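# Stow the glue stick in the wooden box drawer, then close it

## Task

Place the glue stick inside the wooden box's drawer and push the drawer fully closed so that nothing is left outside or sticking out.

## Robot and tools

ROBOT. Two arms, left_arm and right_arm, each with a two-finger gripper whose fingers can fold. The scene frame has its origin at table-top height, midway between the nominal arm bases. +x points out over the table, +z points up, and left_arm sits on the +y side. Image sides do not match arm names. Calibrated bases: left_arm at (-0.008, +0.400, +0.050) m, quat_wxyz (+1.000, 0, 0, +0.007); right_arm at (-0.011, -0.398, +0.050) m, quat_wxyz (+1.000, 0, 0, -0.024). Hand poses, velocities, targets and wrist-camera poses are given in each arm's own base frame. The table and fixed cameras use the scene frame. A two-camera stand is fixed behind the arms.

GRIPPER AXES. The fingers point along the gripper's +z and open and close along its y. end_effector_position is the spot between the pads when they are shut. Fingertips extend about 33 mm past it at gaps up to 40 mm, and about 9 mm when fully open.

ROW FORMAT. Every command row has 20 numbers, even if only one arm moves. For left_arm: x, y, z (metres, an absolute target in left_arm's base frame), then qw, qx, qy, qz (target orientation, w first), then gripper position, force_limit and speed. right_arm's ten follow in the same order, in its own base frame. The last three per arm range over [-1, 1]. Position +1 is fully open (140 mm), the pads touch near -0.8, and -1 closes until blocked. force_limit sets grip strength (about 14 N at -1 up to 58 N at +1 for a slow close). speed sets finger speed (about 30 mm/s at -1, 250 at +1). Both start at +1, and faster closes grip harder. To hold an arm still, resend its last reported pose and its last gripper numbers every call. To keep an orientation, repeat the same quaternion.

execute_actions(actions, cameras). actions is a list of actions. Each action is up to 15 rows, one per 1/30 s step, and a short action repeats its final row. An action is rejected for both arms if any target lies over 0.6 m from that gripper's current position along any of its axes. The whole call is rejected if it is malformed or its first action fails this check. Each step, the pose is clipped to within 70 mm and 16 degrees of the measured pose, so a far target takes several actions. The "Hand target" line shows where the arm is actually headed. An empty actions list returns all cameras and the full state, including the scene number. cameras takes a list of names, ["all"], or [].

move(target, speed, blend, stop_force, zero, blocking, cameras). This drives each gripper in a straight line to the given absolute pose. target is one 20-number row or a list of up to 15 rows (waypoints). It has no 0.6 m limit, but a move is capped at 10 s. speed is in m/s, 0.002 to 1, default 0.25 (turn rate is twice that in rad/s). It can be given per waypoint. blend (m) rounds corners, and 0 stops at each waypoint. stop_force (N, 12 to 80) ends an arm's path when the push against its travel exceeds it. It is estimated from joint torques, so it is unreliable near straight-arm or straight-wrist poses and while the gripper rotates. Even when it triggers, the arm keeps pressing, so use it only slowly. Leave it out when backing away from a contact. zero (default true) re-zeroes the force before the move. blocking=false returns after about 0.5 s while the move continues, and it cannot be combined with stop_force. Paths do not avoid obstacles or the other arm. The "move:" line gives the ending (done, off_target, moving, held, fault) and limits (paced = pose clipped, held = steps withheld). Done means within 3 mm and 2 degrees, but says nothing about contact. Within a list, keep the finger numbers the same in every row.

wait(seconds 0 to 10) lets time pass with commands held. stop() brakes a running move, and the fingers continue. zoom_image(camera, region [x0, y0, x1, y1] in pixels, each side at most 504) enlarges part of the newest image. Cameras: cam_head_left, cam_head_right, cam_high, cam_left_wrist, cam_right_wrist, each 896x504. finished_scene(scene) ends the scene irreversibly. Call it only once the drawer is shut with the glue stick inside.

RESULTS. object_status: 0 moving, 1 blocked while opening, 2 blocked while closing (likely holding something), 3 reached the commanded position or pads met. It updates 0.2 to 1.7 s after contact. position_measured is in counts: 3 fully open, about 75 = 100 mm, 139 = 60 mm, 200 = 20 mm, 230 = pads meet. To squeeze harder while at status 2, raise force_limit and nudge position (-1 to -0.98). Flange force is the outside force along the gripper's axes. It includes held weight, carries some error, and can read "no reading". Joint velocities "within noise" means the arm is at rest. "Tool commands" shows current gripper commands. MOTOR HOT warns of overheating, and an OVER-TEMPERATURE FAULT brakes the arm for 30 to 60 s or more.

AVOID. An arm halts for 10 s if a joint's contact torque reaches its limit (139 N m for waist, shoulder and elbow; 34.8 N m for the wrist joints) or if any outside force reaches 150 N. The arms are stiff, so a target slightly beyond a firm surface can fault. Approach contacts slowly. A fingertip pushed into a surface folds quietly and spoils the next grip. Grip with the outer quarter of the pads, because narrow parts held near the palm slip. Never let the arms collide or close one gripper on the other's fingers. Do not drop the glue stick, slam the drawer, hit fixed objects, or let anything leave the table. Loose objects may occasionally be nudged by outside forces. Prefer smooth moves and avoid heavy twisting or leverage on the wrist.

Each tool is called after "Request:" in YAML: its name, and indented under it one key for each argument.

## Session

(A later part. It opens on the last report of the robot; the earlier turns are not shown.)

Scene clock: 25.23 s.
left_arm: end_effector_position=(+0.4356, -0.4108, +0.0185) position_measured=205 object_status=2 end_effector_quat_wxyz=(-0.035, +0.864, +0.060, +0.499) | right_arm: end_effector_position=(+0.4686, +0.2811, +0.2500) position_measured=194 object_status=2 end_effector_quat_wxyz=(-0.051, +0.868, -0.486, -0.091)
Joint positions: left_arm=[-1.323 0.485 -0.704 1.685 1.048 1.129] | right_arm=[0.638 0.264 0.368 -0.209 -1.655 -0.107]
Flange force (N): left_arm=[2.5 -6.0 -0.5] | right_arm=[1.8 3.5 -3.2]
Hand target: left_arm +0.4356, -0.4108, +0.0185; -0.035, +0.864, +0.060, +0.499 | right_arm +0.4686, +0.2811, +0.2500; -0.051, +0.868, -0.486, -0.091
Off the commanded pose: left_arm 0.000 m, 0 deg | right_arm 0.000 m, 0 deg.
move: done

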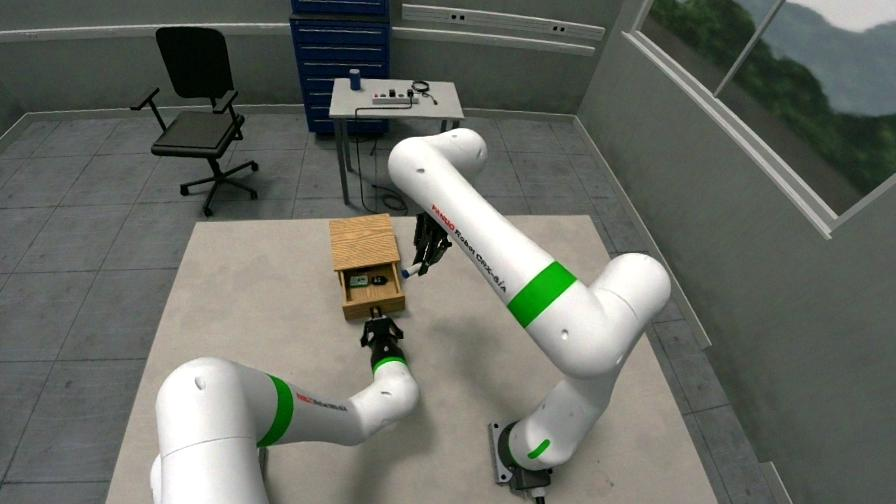

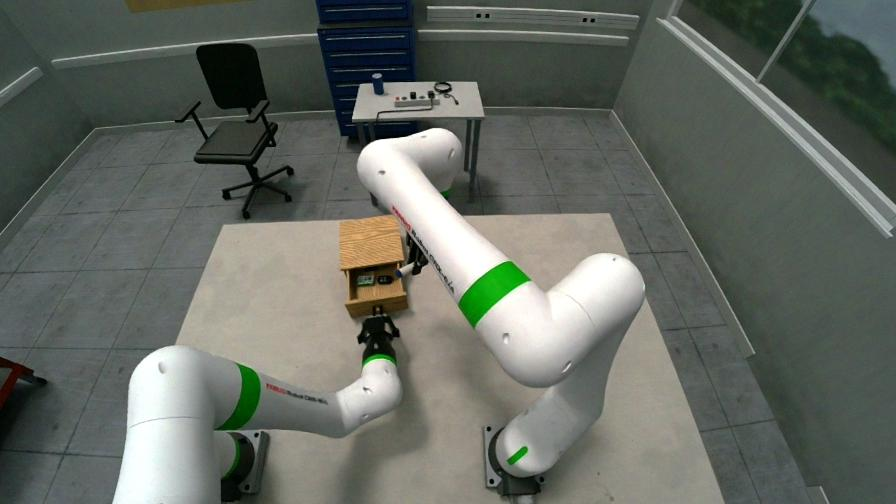

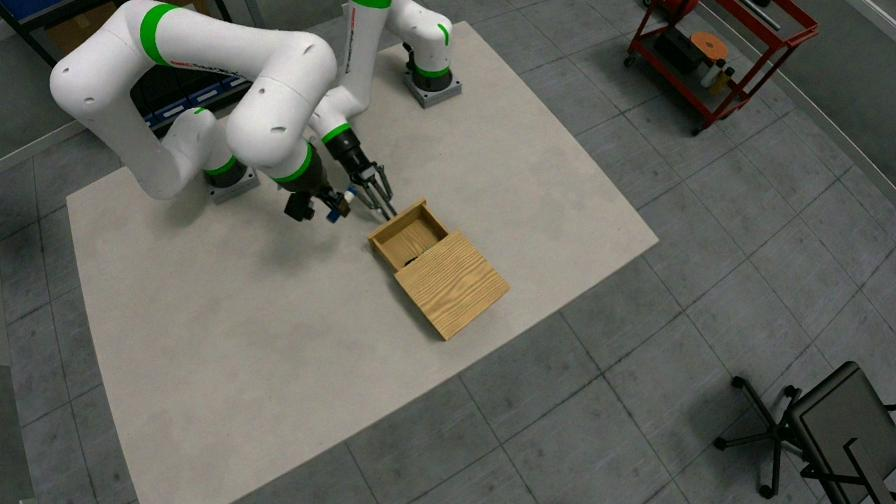

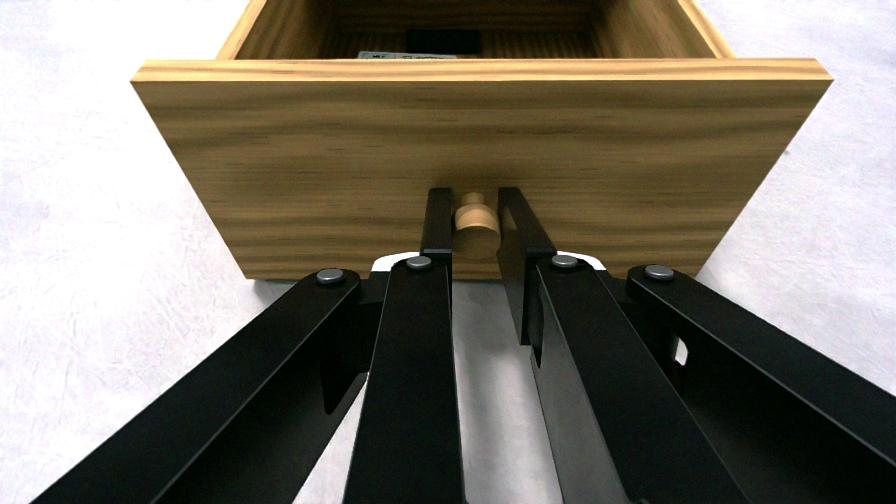

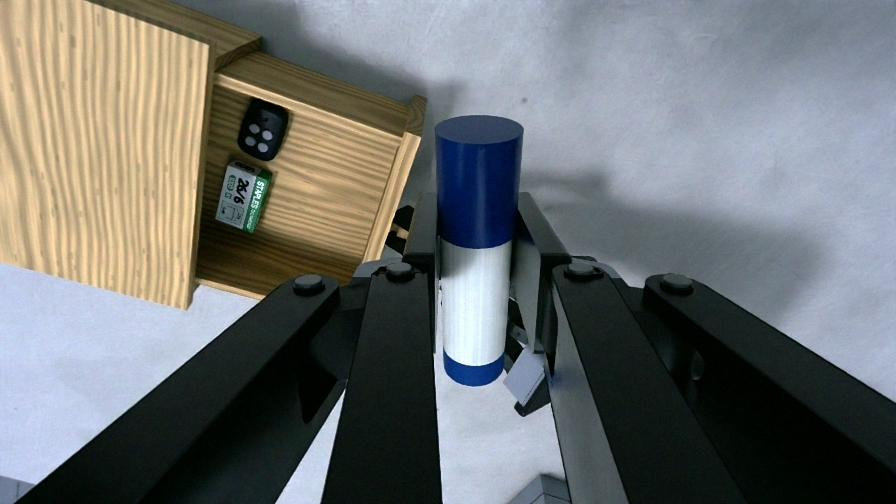

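Request:
move:
  target: [0.4158, -0.4136, 0.0185, -0.0345, 0.8639, 0.0598, 0.4988, -1, -0.05, -1, 0.5106, 0.42, 0.15, -0.0661, 0.7699, -0.6295, -0.0809, -1, -0.1, -1]
  speed: 0.2
  cameras: ["all"]

Scene clock: 28.23 s.
left_arm: end_effector_position=(+0.4158, -0.4136, +0.0185) position_measured=205 object_status=2 end_effector_quat_wxyz=(-0.035, +0.864, +0.060, +0.499) | right_arm: end_effector_position=(+0.5106, +0.4200, +0.1500) position_measured=194 object_status=2 end_effector_quat_wxyz=(-0.066, +0.770, -0.630, -0.081)
Joint positions: left_arm=[-1.379 0.482 -0.709 1.735 1.069 1.134] | right_arm=[0.789 0.479 0.416 -0.177 -1.393 -0.568]
Flange force (N): left_arm=[2.2 -5.6 -0.2] | right_arm=[2.3 2.2 -4.2]
Hand target: left_arm +0.4158, -0.4136, +0.0185; -0.035, +0.864, +0.060, +0.499 | right_arm +0.5106, +0.4200, +0.1500; -0.066, +0.770, -0.630, -0.081
Off the commanded pose: left_arm 0.000 m, 0 deg | right_arm 0.000 m, 0 deg.
move: done

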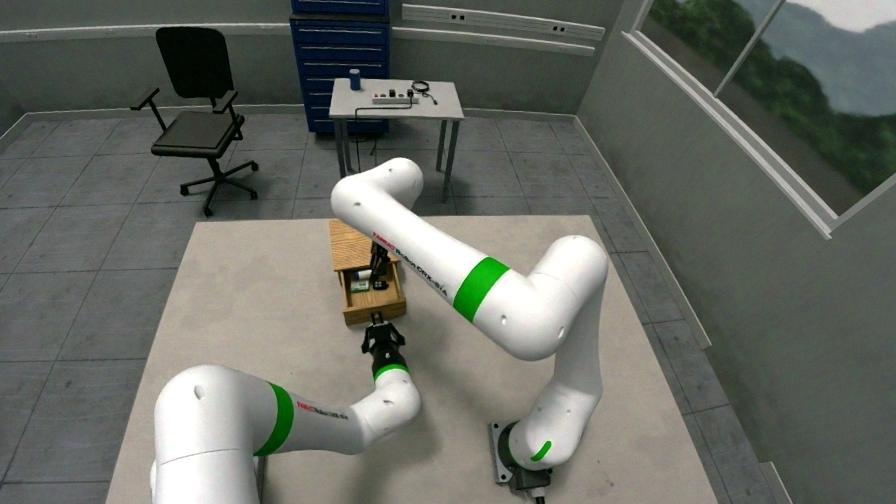

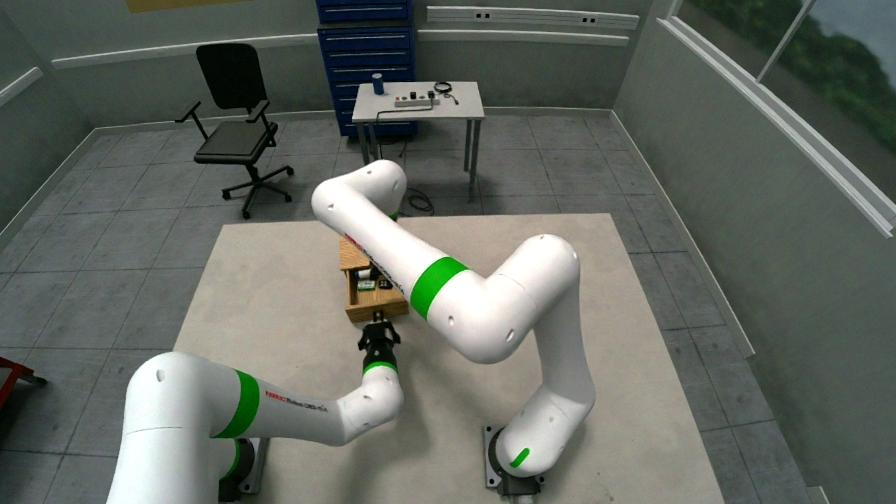

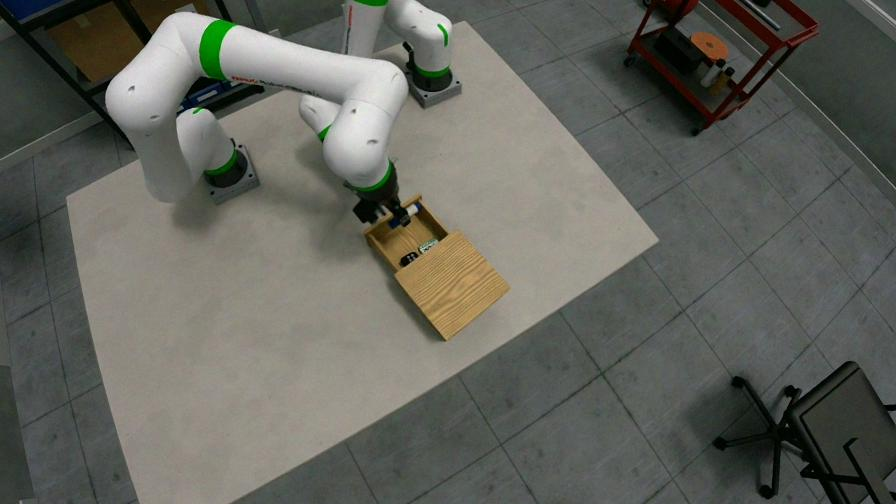

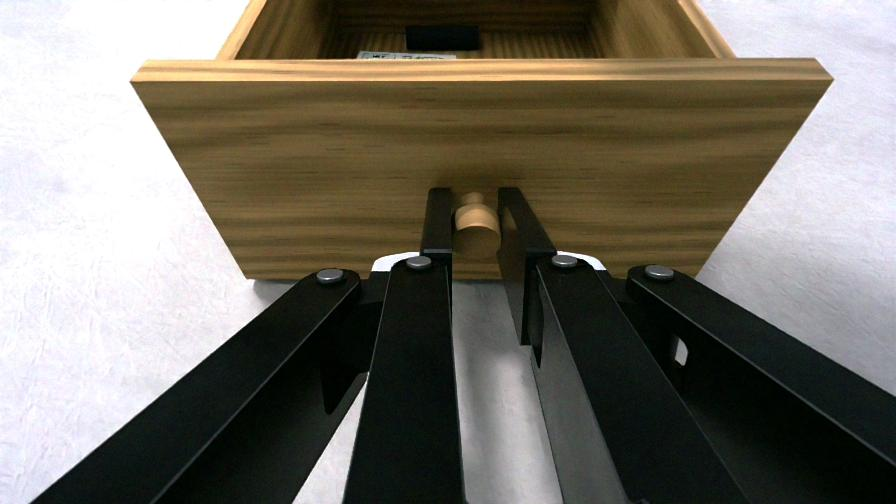

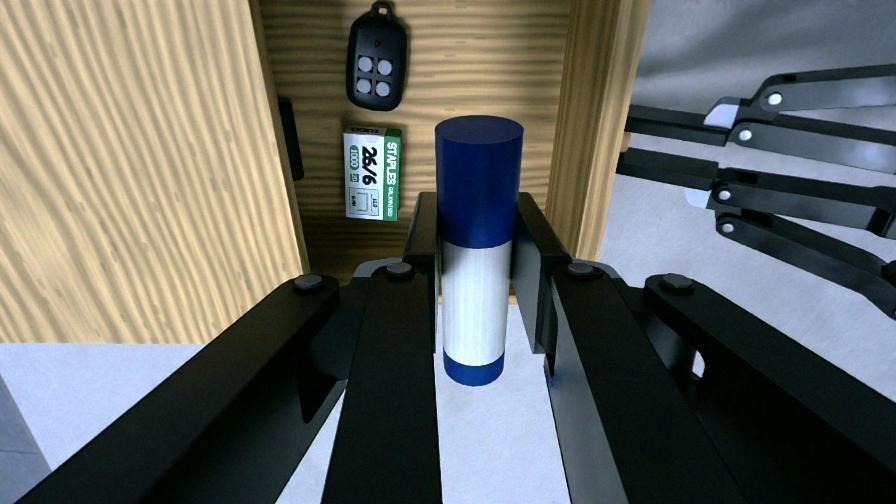

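Request:
zoom_image:
  camera: "cam_right_wrist"
  region: [220, 0, 724, 300]

Scaled by 1.000.

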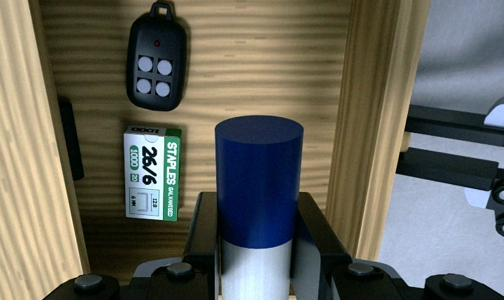

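Request:
move:
  target:
    - [0.4158, -0.4136, 0.0185, -0.0345, 0.8639, 0.0598, 0.4988, -1, -0.05, -1, 0.4997, 0.4178, 0.03, -0.0661, 0.7699, -0.6295, -0.0809, -1, -0.1, -1]
    - [0.4158, -0.4136, 0.0185, -0.0345, 0.8639, 0.0598, 0.4988, -1, -0.05, -1, 0.4997, 0.4178, 0.001, -0.0661, 0.7699, -0.6295, -0.0809, -1, -0.1, -1]
  speed: [0.15, 0.06]
  blend: [0.01, 0]
  cameras: ["all"]

Scene clock: 30.87 s.
left_arm: end_effector_position=(+0.4158, -0.4136, +0.0185) position_measured=205 object_status=2 end_effector_quat_wxyz=(-0.035, +0.864, +0.060, +0.499) | right_arm: end_effector_position=(+0.4997, +0.4179, +0.0011) position_measured=194 object_status=2 end_effector_quat_wxyz=(-0.066, +0.770, -0.629, -0.081)
Joint positions: left_arm=[-1.379 0.482 -0.709 1.735 1.069 1.134] | right_arm=[0.798 0.556 0.175 -0.196 -1.079 -0.515]
Flange force (N): left_arm=[-4.0 -5.5 8.7] | right_arm=[0.8 7.9 -21.5]
Hand target: left_arm +0.4158, -0.4136, +0.0185; -0.035, +0.864, +0.060, +0.499 | right_arm +0.4997, +0.4178, +0.0010; -0.066, +0.770, -0.630, -0.081
Off the commanded pose: left_arm 0.000 m, 0 deg | right_arm 0.000 m, 0 deg.
move: done

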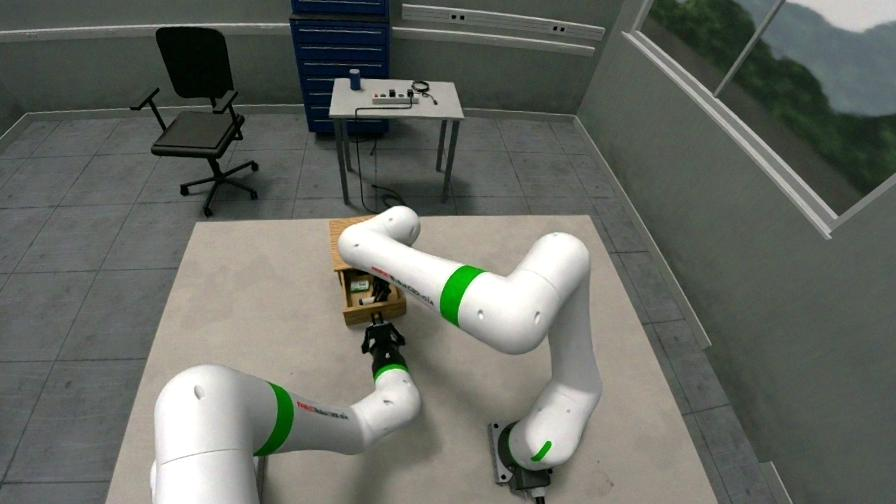

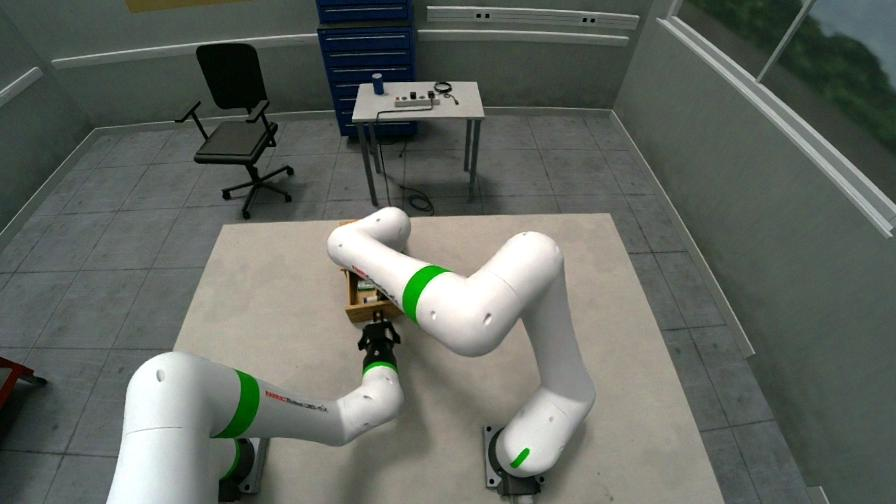

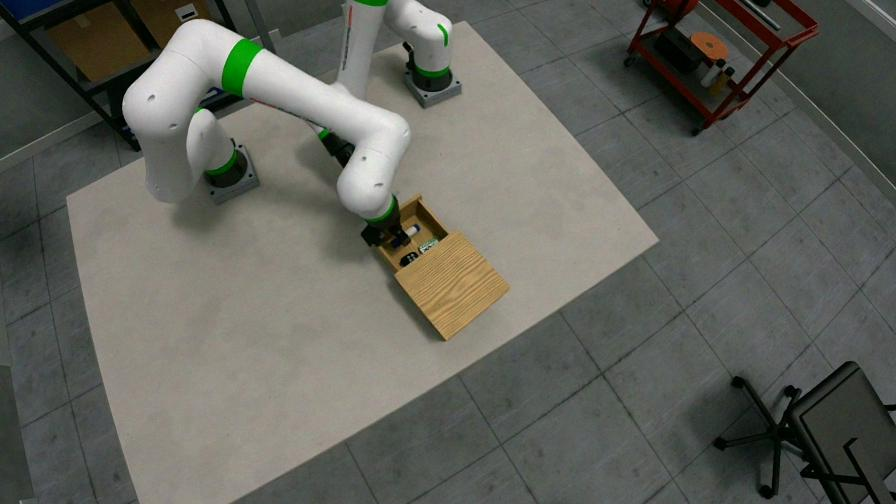

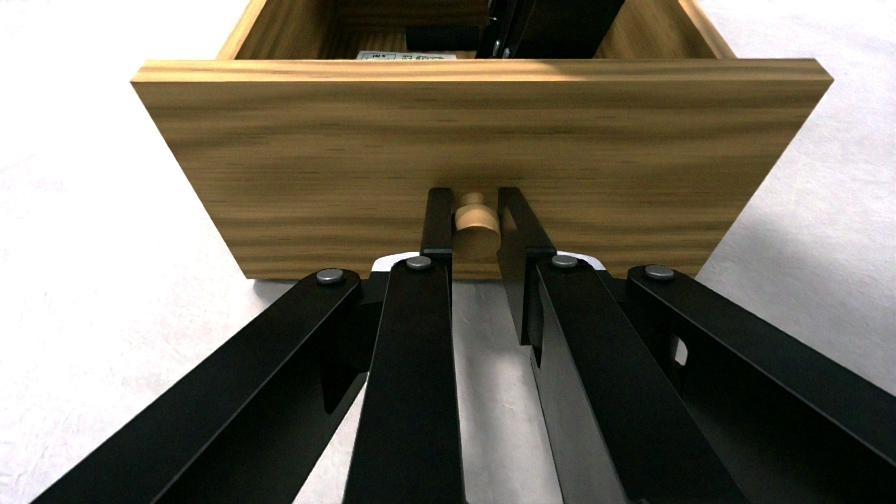

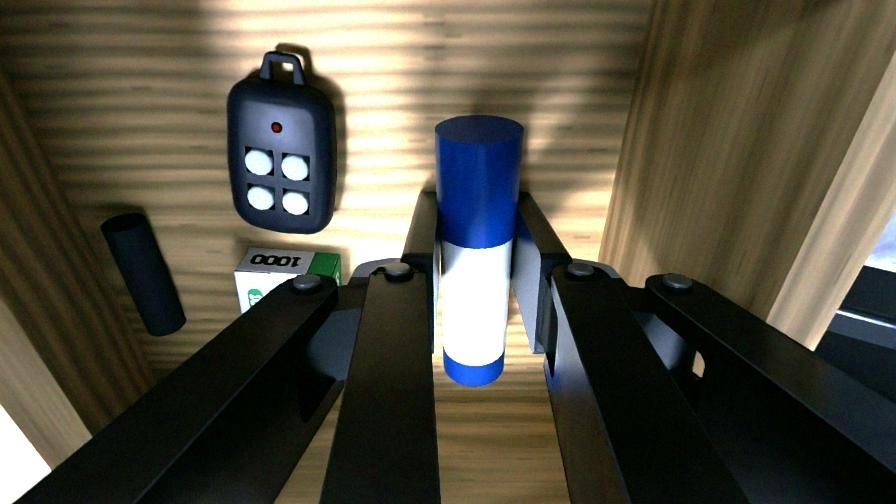

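Request:
move:
  target:
    - [0.4158, -0.4136, 0.0185, -0.0345, 0.8639, 0.0598, 0.4988, -1, -0.05, -1, 0.4997, 0.4178, 0.0035, -0.0661, 0.7699, -0.6295, -0.0809, -1, -0.1, -1]
    - [0.4158, -0.4136, 0.0185, -0.0345, 0.8639, 0.0598, 0.4988, -1, -0.05, -1, 0.4997, 0.4178, 0.0035, -0.0661, 0.7699, -0.6295, -0.0809, -0.42, -0.1, -1]
    - [0.4158, -0.4136, 0.0185, -0.0345, 0.8639, 0.0598, 0.4988, -1, -0.05, -1, 0.4997, 0.4178, 0.13, -0.0661, 0.7699, -0.6295, -0.0809, -0.42, -0.1, -1]
  speed: [0.05, 0.05, 0.15]
  cameras: ["cam_left_wrist", "cam_right_wrist", "cam_high"]

Scene clock: 33.67 s.
left_arm: end_effector_position=(+0.4158, -0.4136, +0.0185) position_measured=205 object_status=2 end_effector_quat_wxyz=(-0.034, +0.864, +0.060, +0.499) | right_arm: end_effector_position=(+0.4997, +0.4178, +0.1300) position_measured=182 object_status=3 end_effector_quat_wxyz=(-0.066, +0.770, -0.629, -0.081)
Joint positions: left_arm=[-1.379 0.482 -0.709 1.735 1.069 1.134] | right_arm=[0.799 0.46 0.341 -0.177 -1.337 -0.568]
Flange force (N): left_arm=[1.9 -5.7 -1.2] | right_arm=[2.3 2.5 -4.6]
Hand target: left_arm +0.4158, -0.4136, +0.0185; -0.035, +0.864, +0.060, +0.499 | right_arm +0.4997, +0.4178, +0.1300; -0.066, +0.770, -0.630, -0.081
Off the commanded pose: left_arm 0.000 m, 0 deg | right_arm 0.000 m, 0 deg.
move: done
Images, in order (width x height): cam_high 896x504, cam_left_wrist 896x504, cam_right_wrist 896x504.

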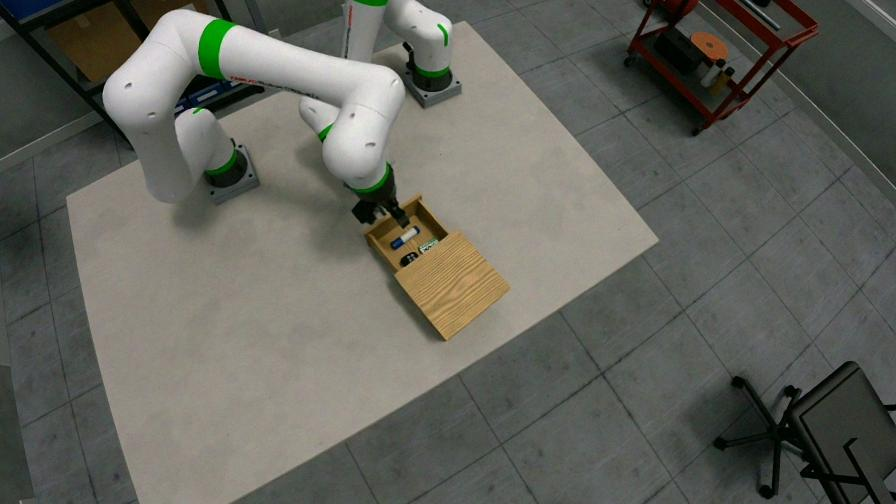

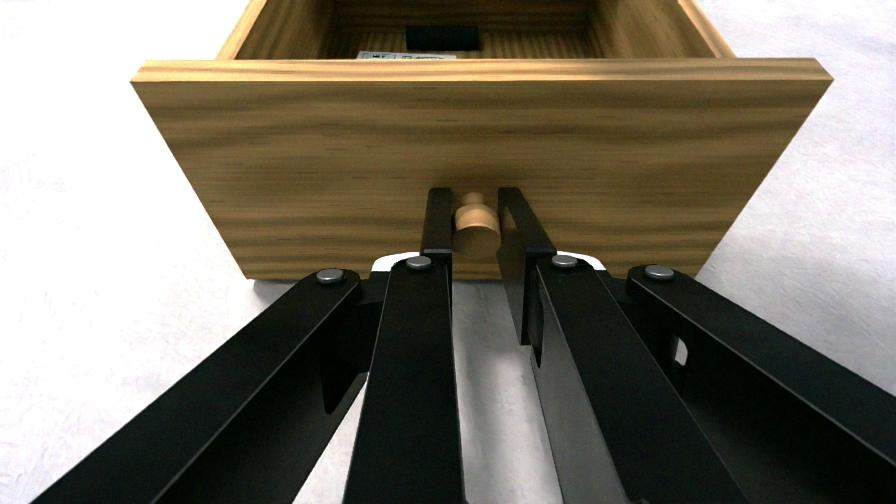

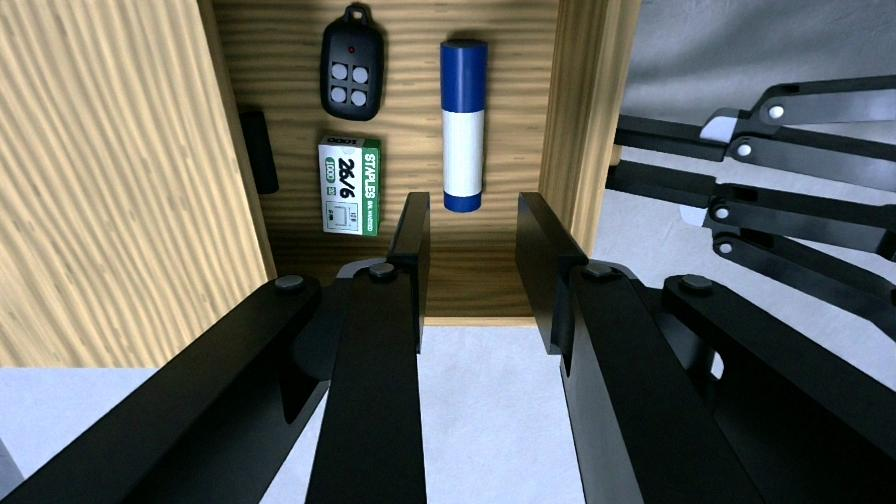

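Request:
move:
  target:
    - [0.4158, -0.4136, 0.0185, -0.0345, 0.8639, 0.0598, 0.4988, -1, -0.05, -1, 0.4777, 0.3016, 0.21, -0.0661, 0.7699, -0.6295, -0.0809, -0.42, -0.1, -1]
    - [0.5644, -0.3929, 0.0185, -0.0345, 0.8639, 0.0598, 0.4988, -1, -0.05, -1, 0.4263, 0.1187, 0.25, -0.0661, 0.7699, -0.6295, -0.0809, -0.42, -0.1, -1]
  speed: [0.3, 0.15]
  blend: [0.02, 0]
  cameras: ["all"]

Scene clock: 36.23 s.
left_arm: end_effector_position=(+0.5644, -0.3929, +0.0185) position_measured=205 object_status=2 end_effector_quat_wxyz=(-0.034, +0.864, +0.060, +0.499) | right_arm: end_effector_position=(+0.4263, +0.1187, +0.2500) position_measured=182 object_status=3 end_effector_quat_wxyz=(-0.066, +0.770, -0.630, -0.081)
Joint positions: left_arm=[-0.993 0.544 -0.603 1.406 0.918 1.083] | right_arm=[0.395 -0.015 0.056 -0.205 -1.599 -0.205]
Flange force (N): left_arm=[1.1 -7.0 -5.3] | right_arm=[2.0 2.5 -4.4]
Hand target: left_arm +0.5644, -0.3929, +0.0185; -0.035, +0.864, +0.060, +0.499 | right_arm +0.4263, +0.1187, +0.2500; -0.066, +0.770, -0.630, -0.081
Off the commanded pose: left_arm 0.000 m, 0 deg | right_arm 0.000 m, 0 deg.
move: done

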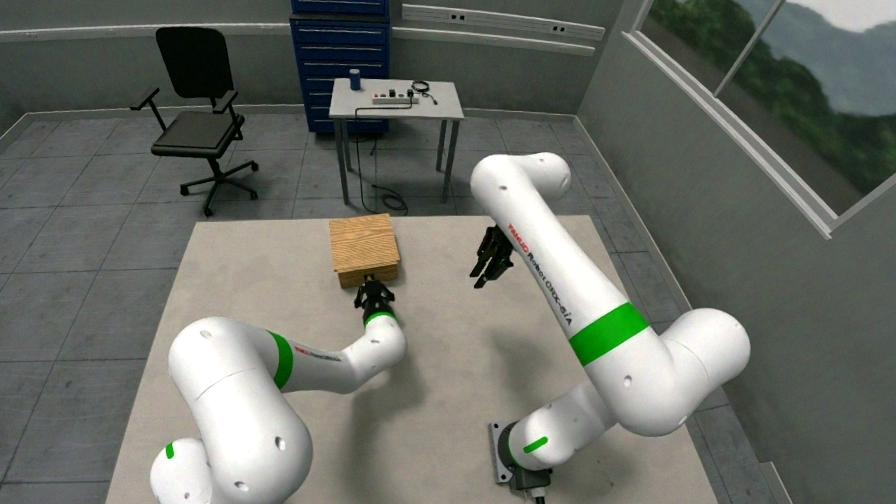

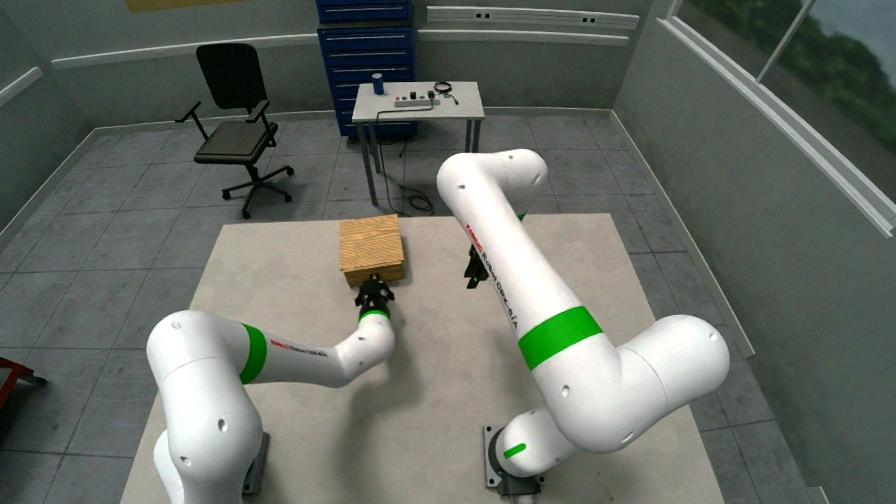

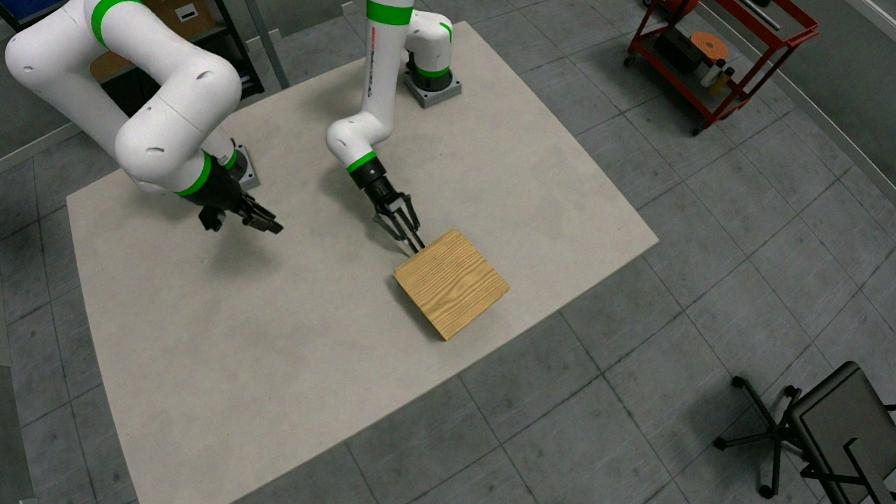

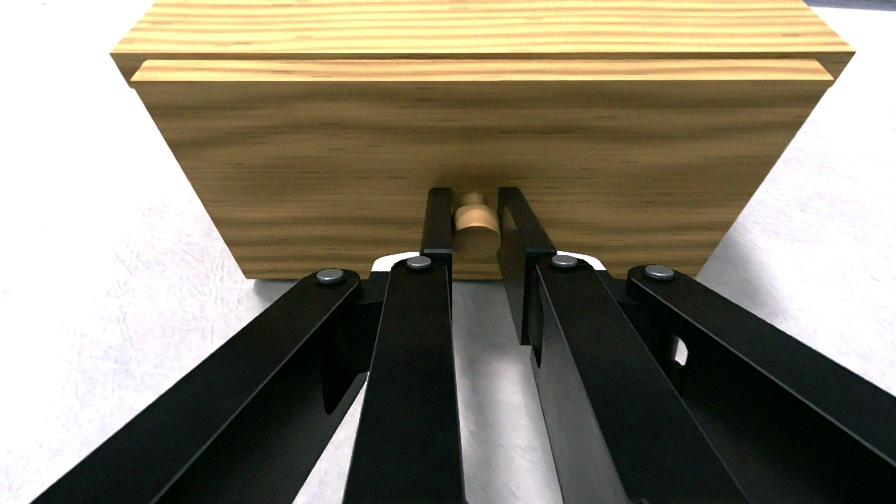

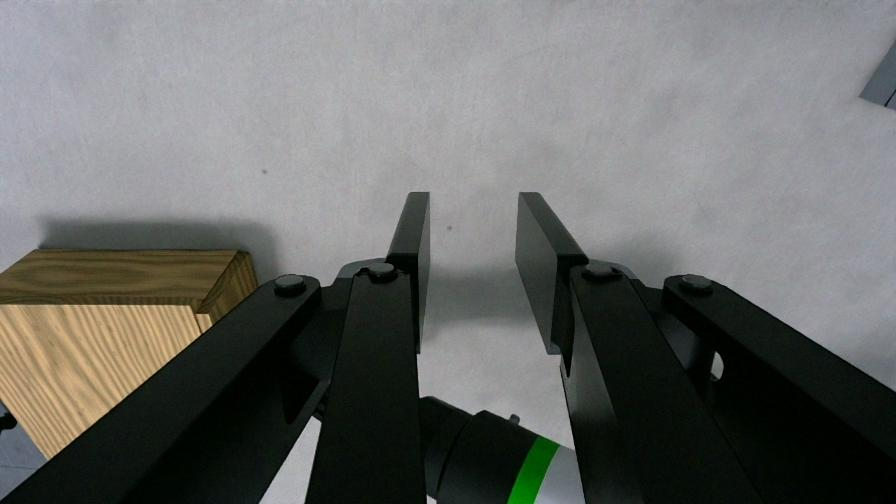

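Request:
move:
  target:
    - [0.5659, -0.3927, 0.0185, -0.0345, 0.8639, 0.0598, 0.4988, -1, -0.05, -1, 0.4263, 0.1187, 0.25, -0.0661, 0.7699, -0.6295, -0.0809, -0.42, -0.1, -1]
    - [0.5649, -0.3928, 0.0185, -0.0345, 0.8639, 0.0598, 0.4988, -0.3, -0.05, -0.5, 0.4263, 0.1187, 0.25, -0.0661, 0.7699, -0.6295, -0.0809, -0.42, -0.1, -1]
    - [0.4958, -0.4024, 0.0585, -0.0345, 0.8639, 0.0598, 0.4988, -0.3, -0.05, -0.5, 0.4263, 0.1187, 0.25, -0.0661, 0.7699, -0.6295, -0.0809, -0.42, -0.1, -1]
  speed: [0.02, 0.02, 0.2]
  cameras: ["cam_left_wrist", "cam_right_wrist", "cam_high", "cam_head_left"]

Scene clock: 38.90 s.
left_arm: end_effector_position=(+0.4958, -0.4023, +0.0584) position_measured=167 object_status=3 end_effector_quat_wxyz=(-0.035, +0.864, +0.060, +0.499) | right_arm: end_effector_position=(+0.4263, +0.1187, +0.2500) position_measured=182 object_status=3 end_effector_quat_wxyz=(-0.066, +0.770, -0.630, -0.081)
Joint positions: left_arm=[-1.18 0.427 -0.663 1.617 0.996 1.009] | right_arm=[0.395 -0.015 0.056 -0.205 -1.599 -0.205]
Flange force (N): left_arm=[2.4 -3.7 -2.6] | right_arm=[2.0 1.3 -4.3]
Hand target: left_arm +0.4958, -0.4024, +0.0585; -0.035, +0.864, +0.060, +0.499 | right_arm +0.4263, +0.1187, +0.2500; -0.066, +0.770, -0.630, -0.081
Off the commanded pose: left_arm 0.000 m, 0 deg | right_arm 0.000 m, 0 deg.
move: done
Images, in order (width x height): cam_head_left 896x504, cam_high 896x504, cam_left_wrist 896x504, cam_right_wrist 896x504.

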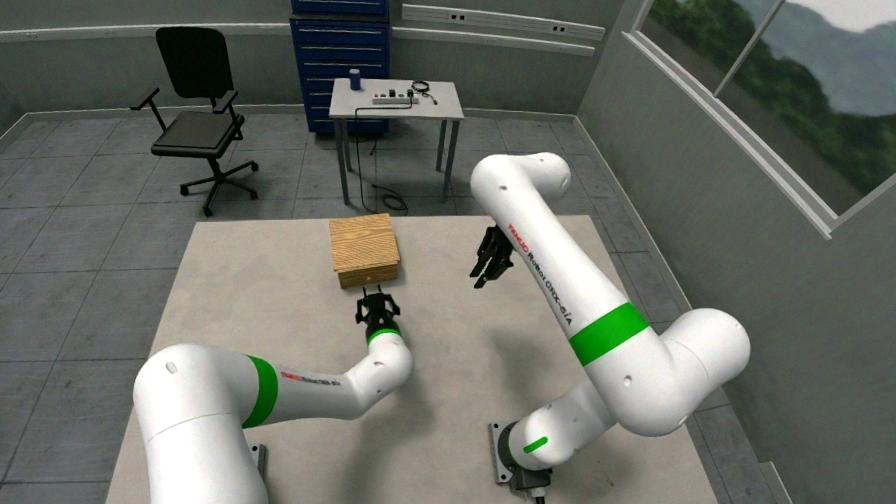

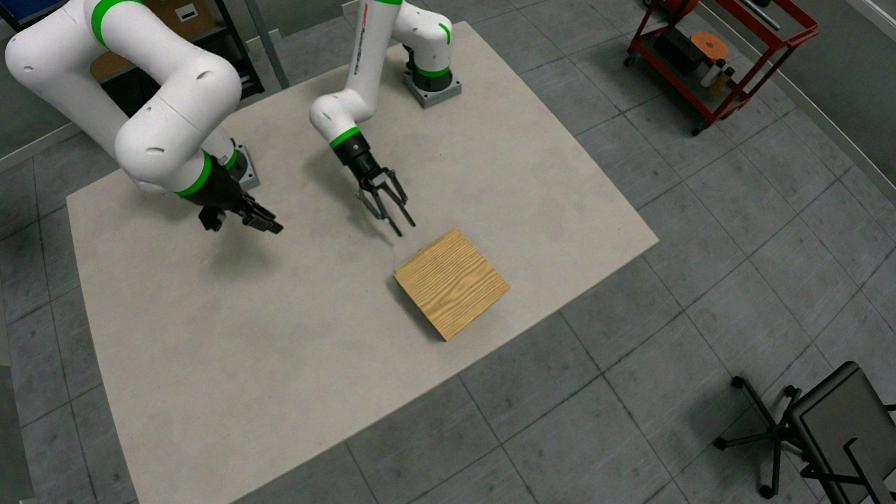

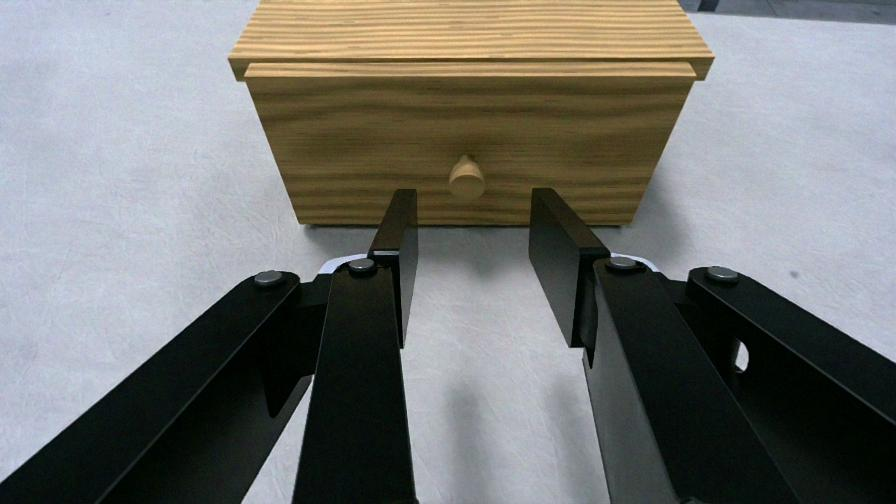

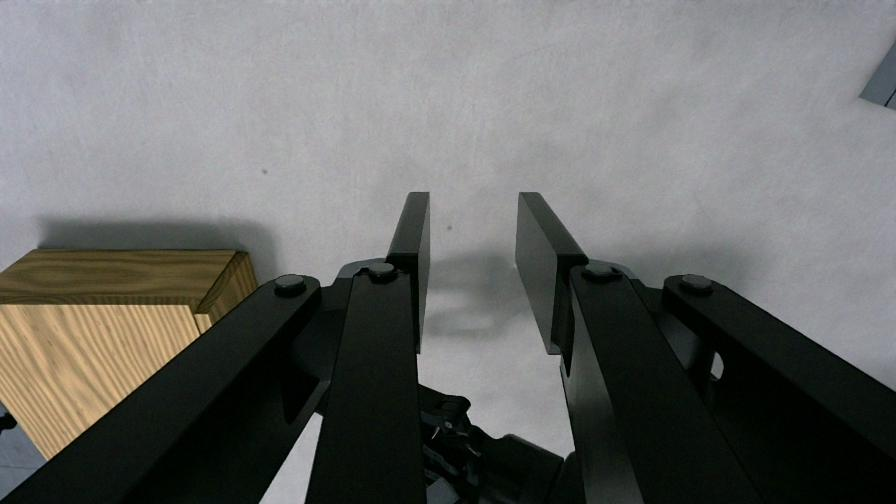

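Request:
zoom_image:
  camera: "cam_high"
  region: [330, 200, 530, 360]

Request:
zoom_image:
  camera: "cam_left_wrist"
  region: [220, 0, 724, 240]

Scaled by 2.520 from the camera's 896x504 image, which has a finer 1280x720 frame.

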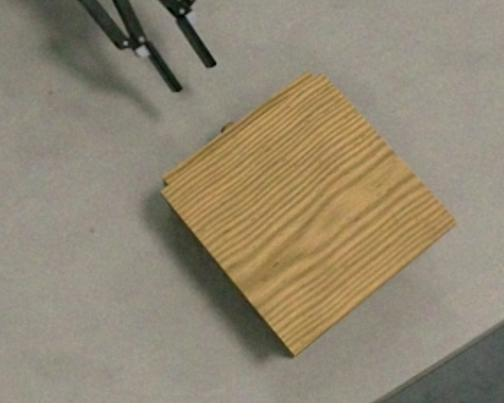

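Scaled by 1.000.

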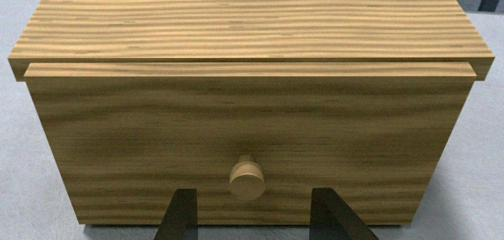

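Request:
finished_scene:
  scene: 1

The scene is finished: the task was done.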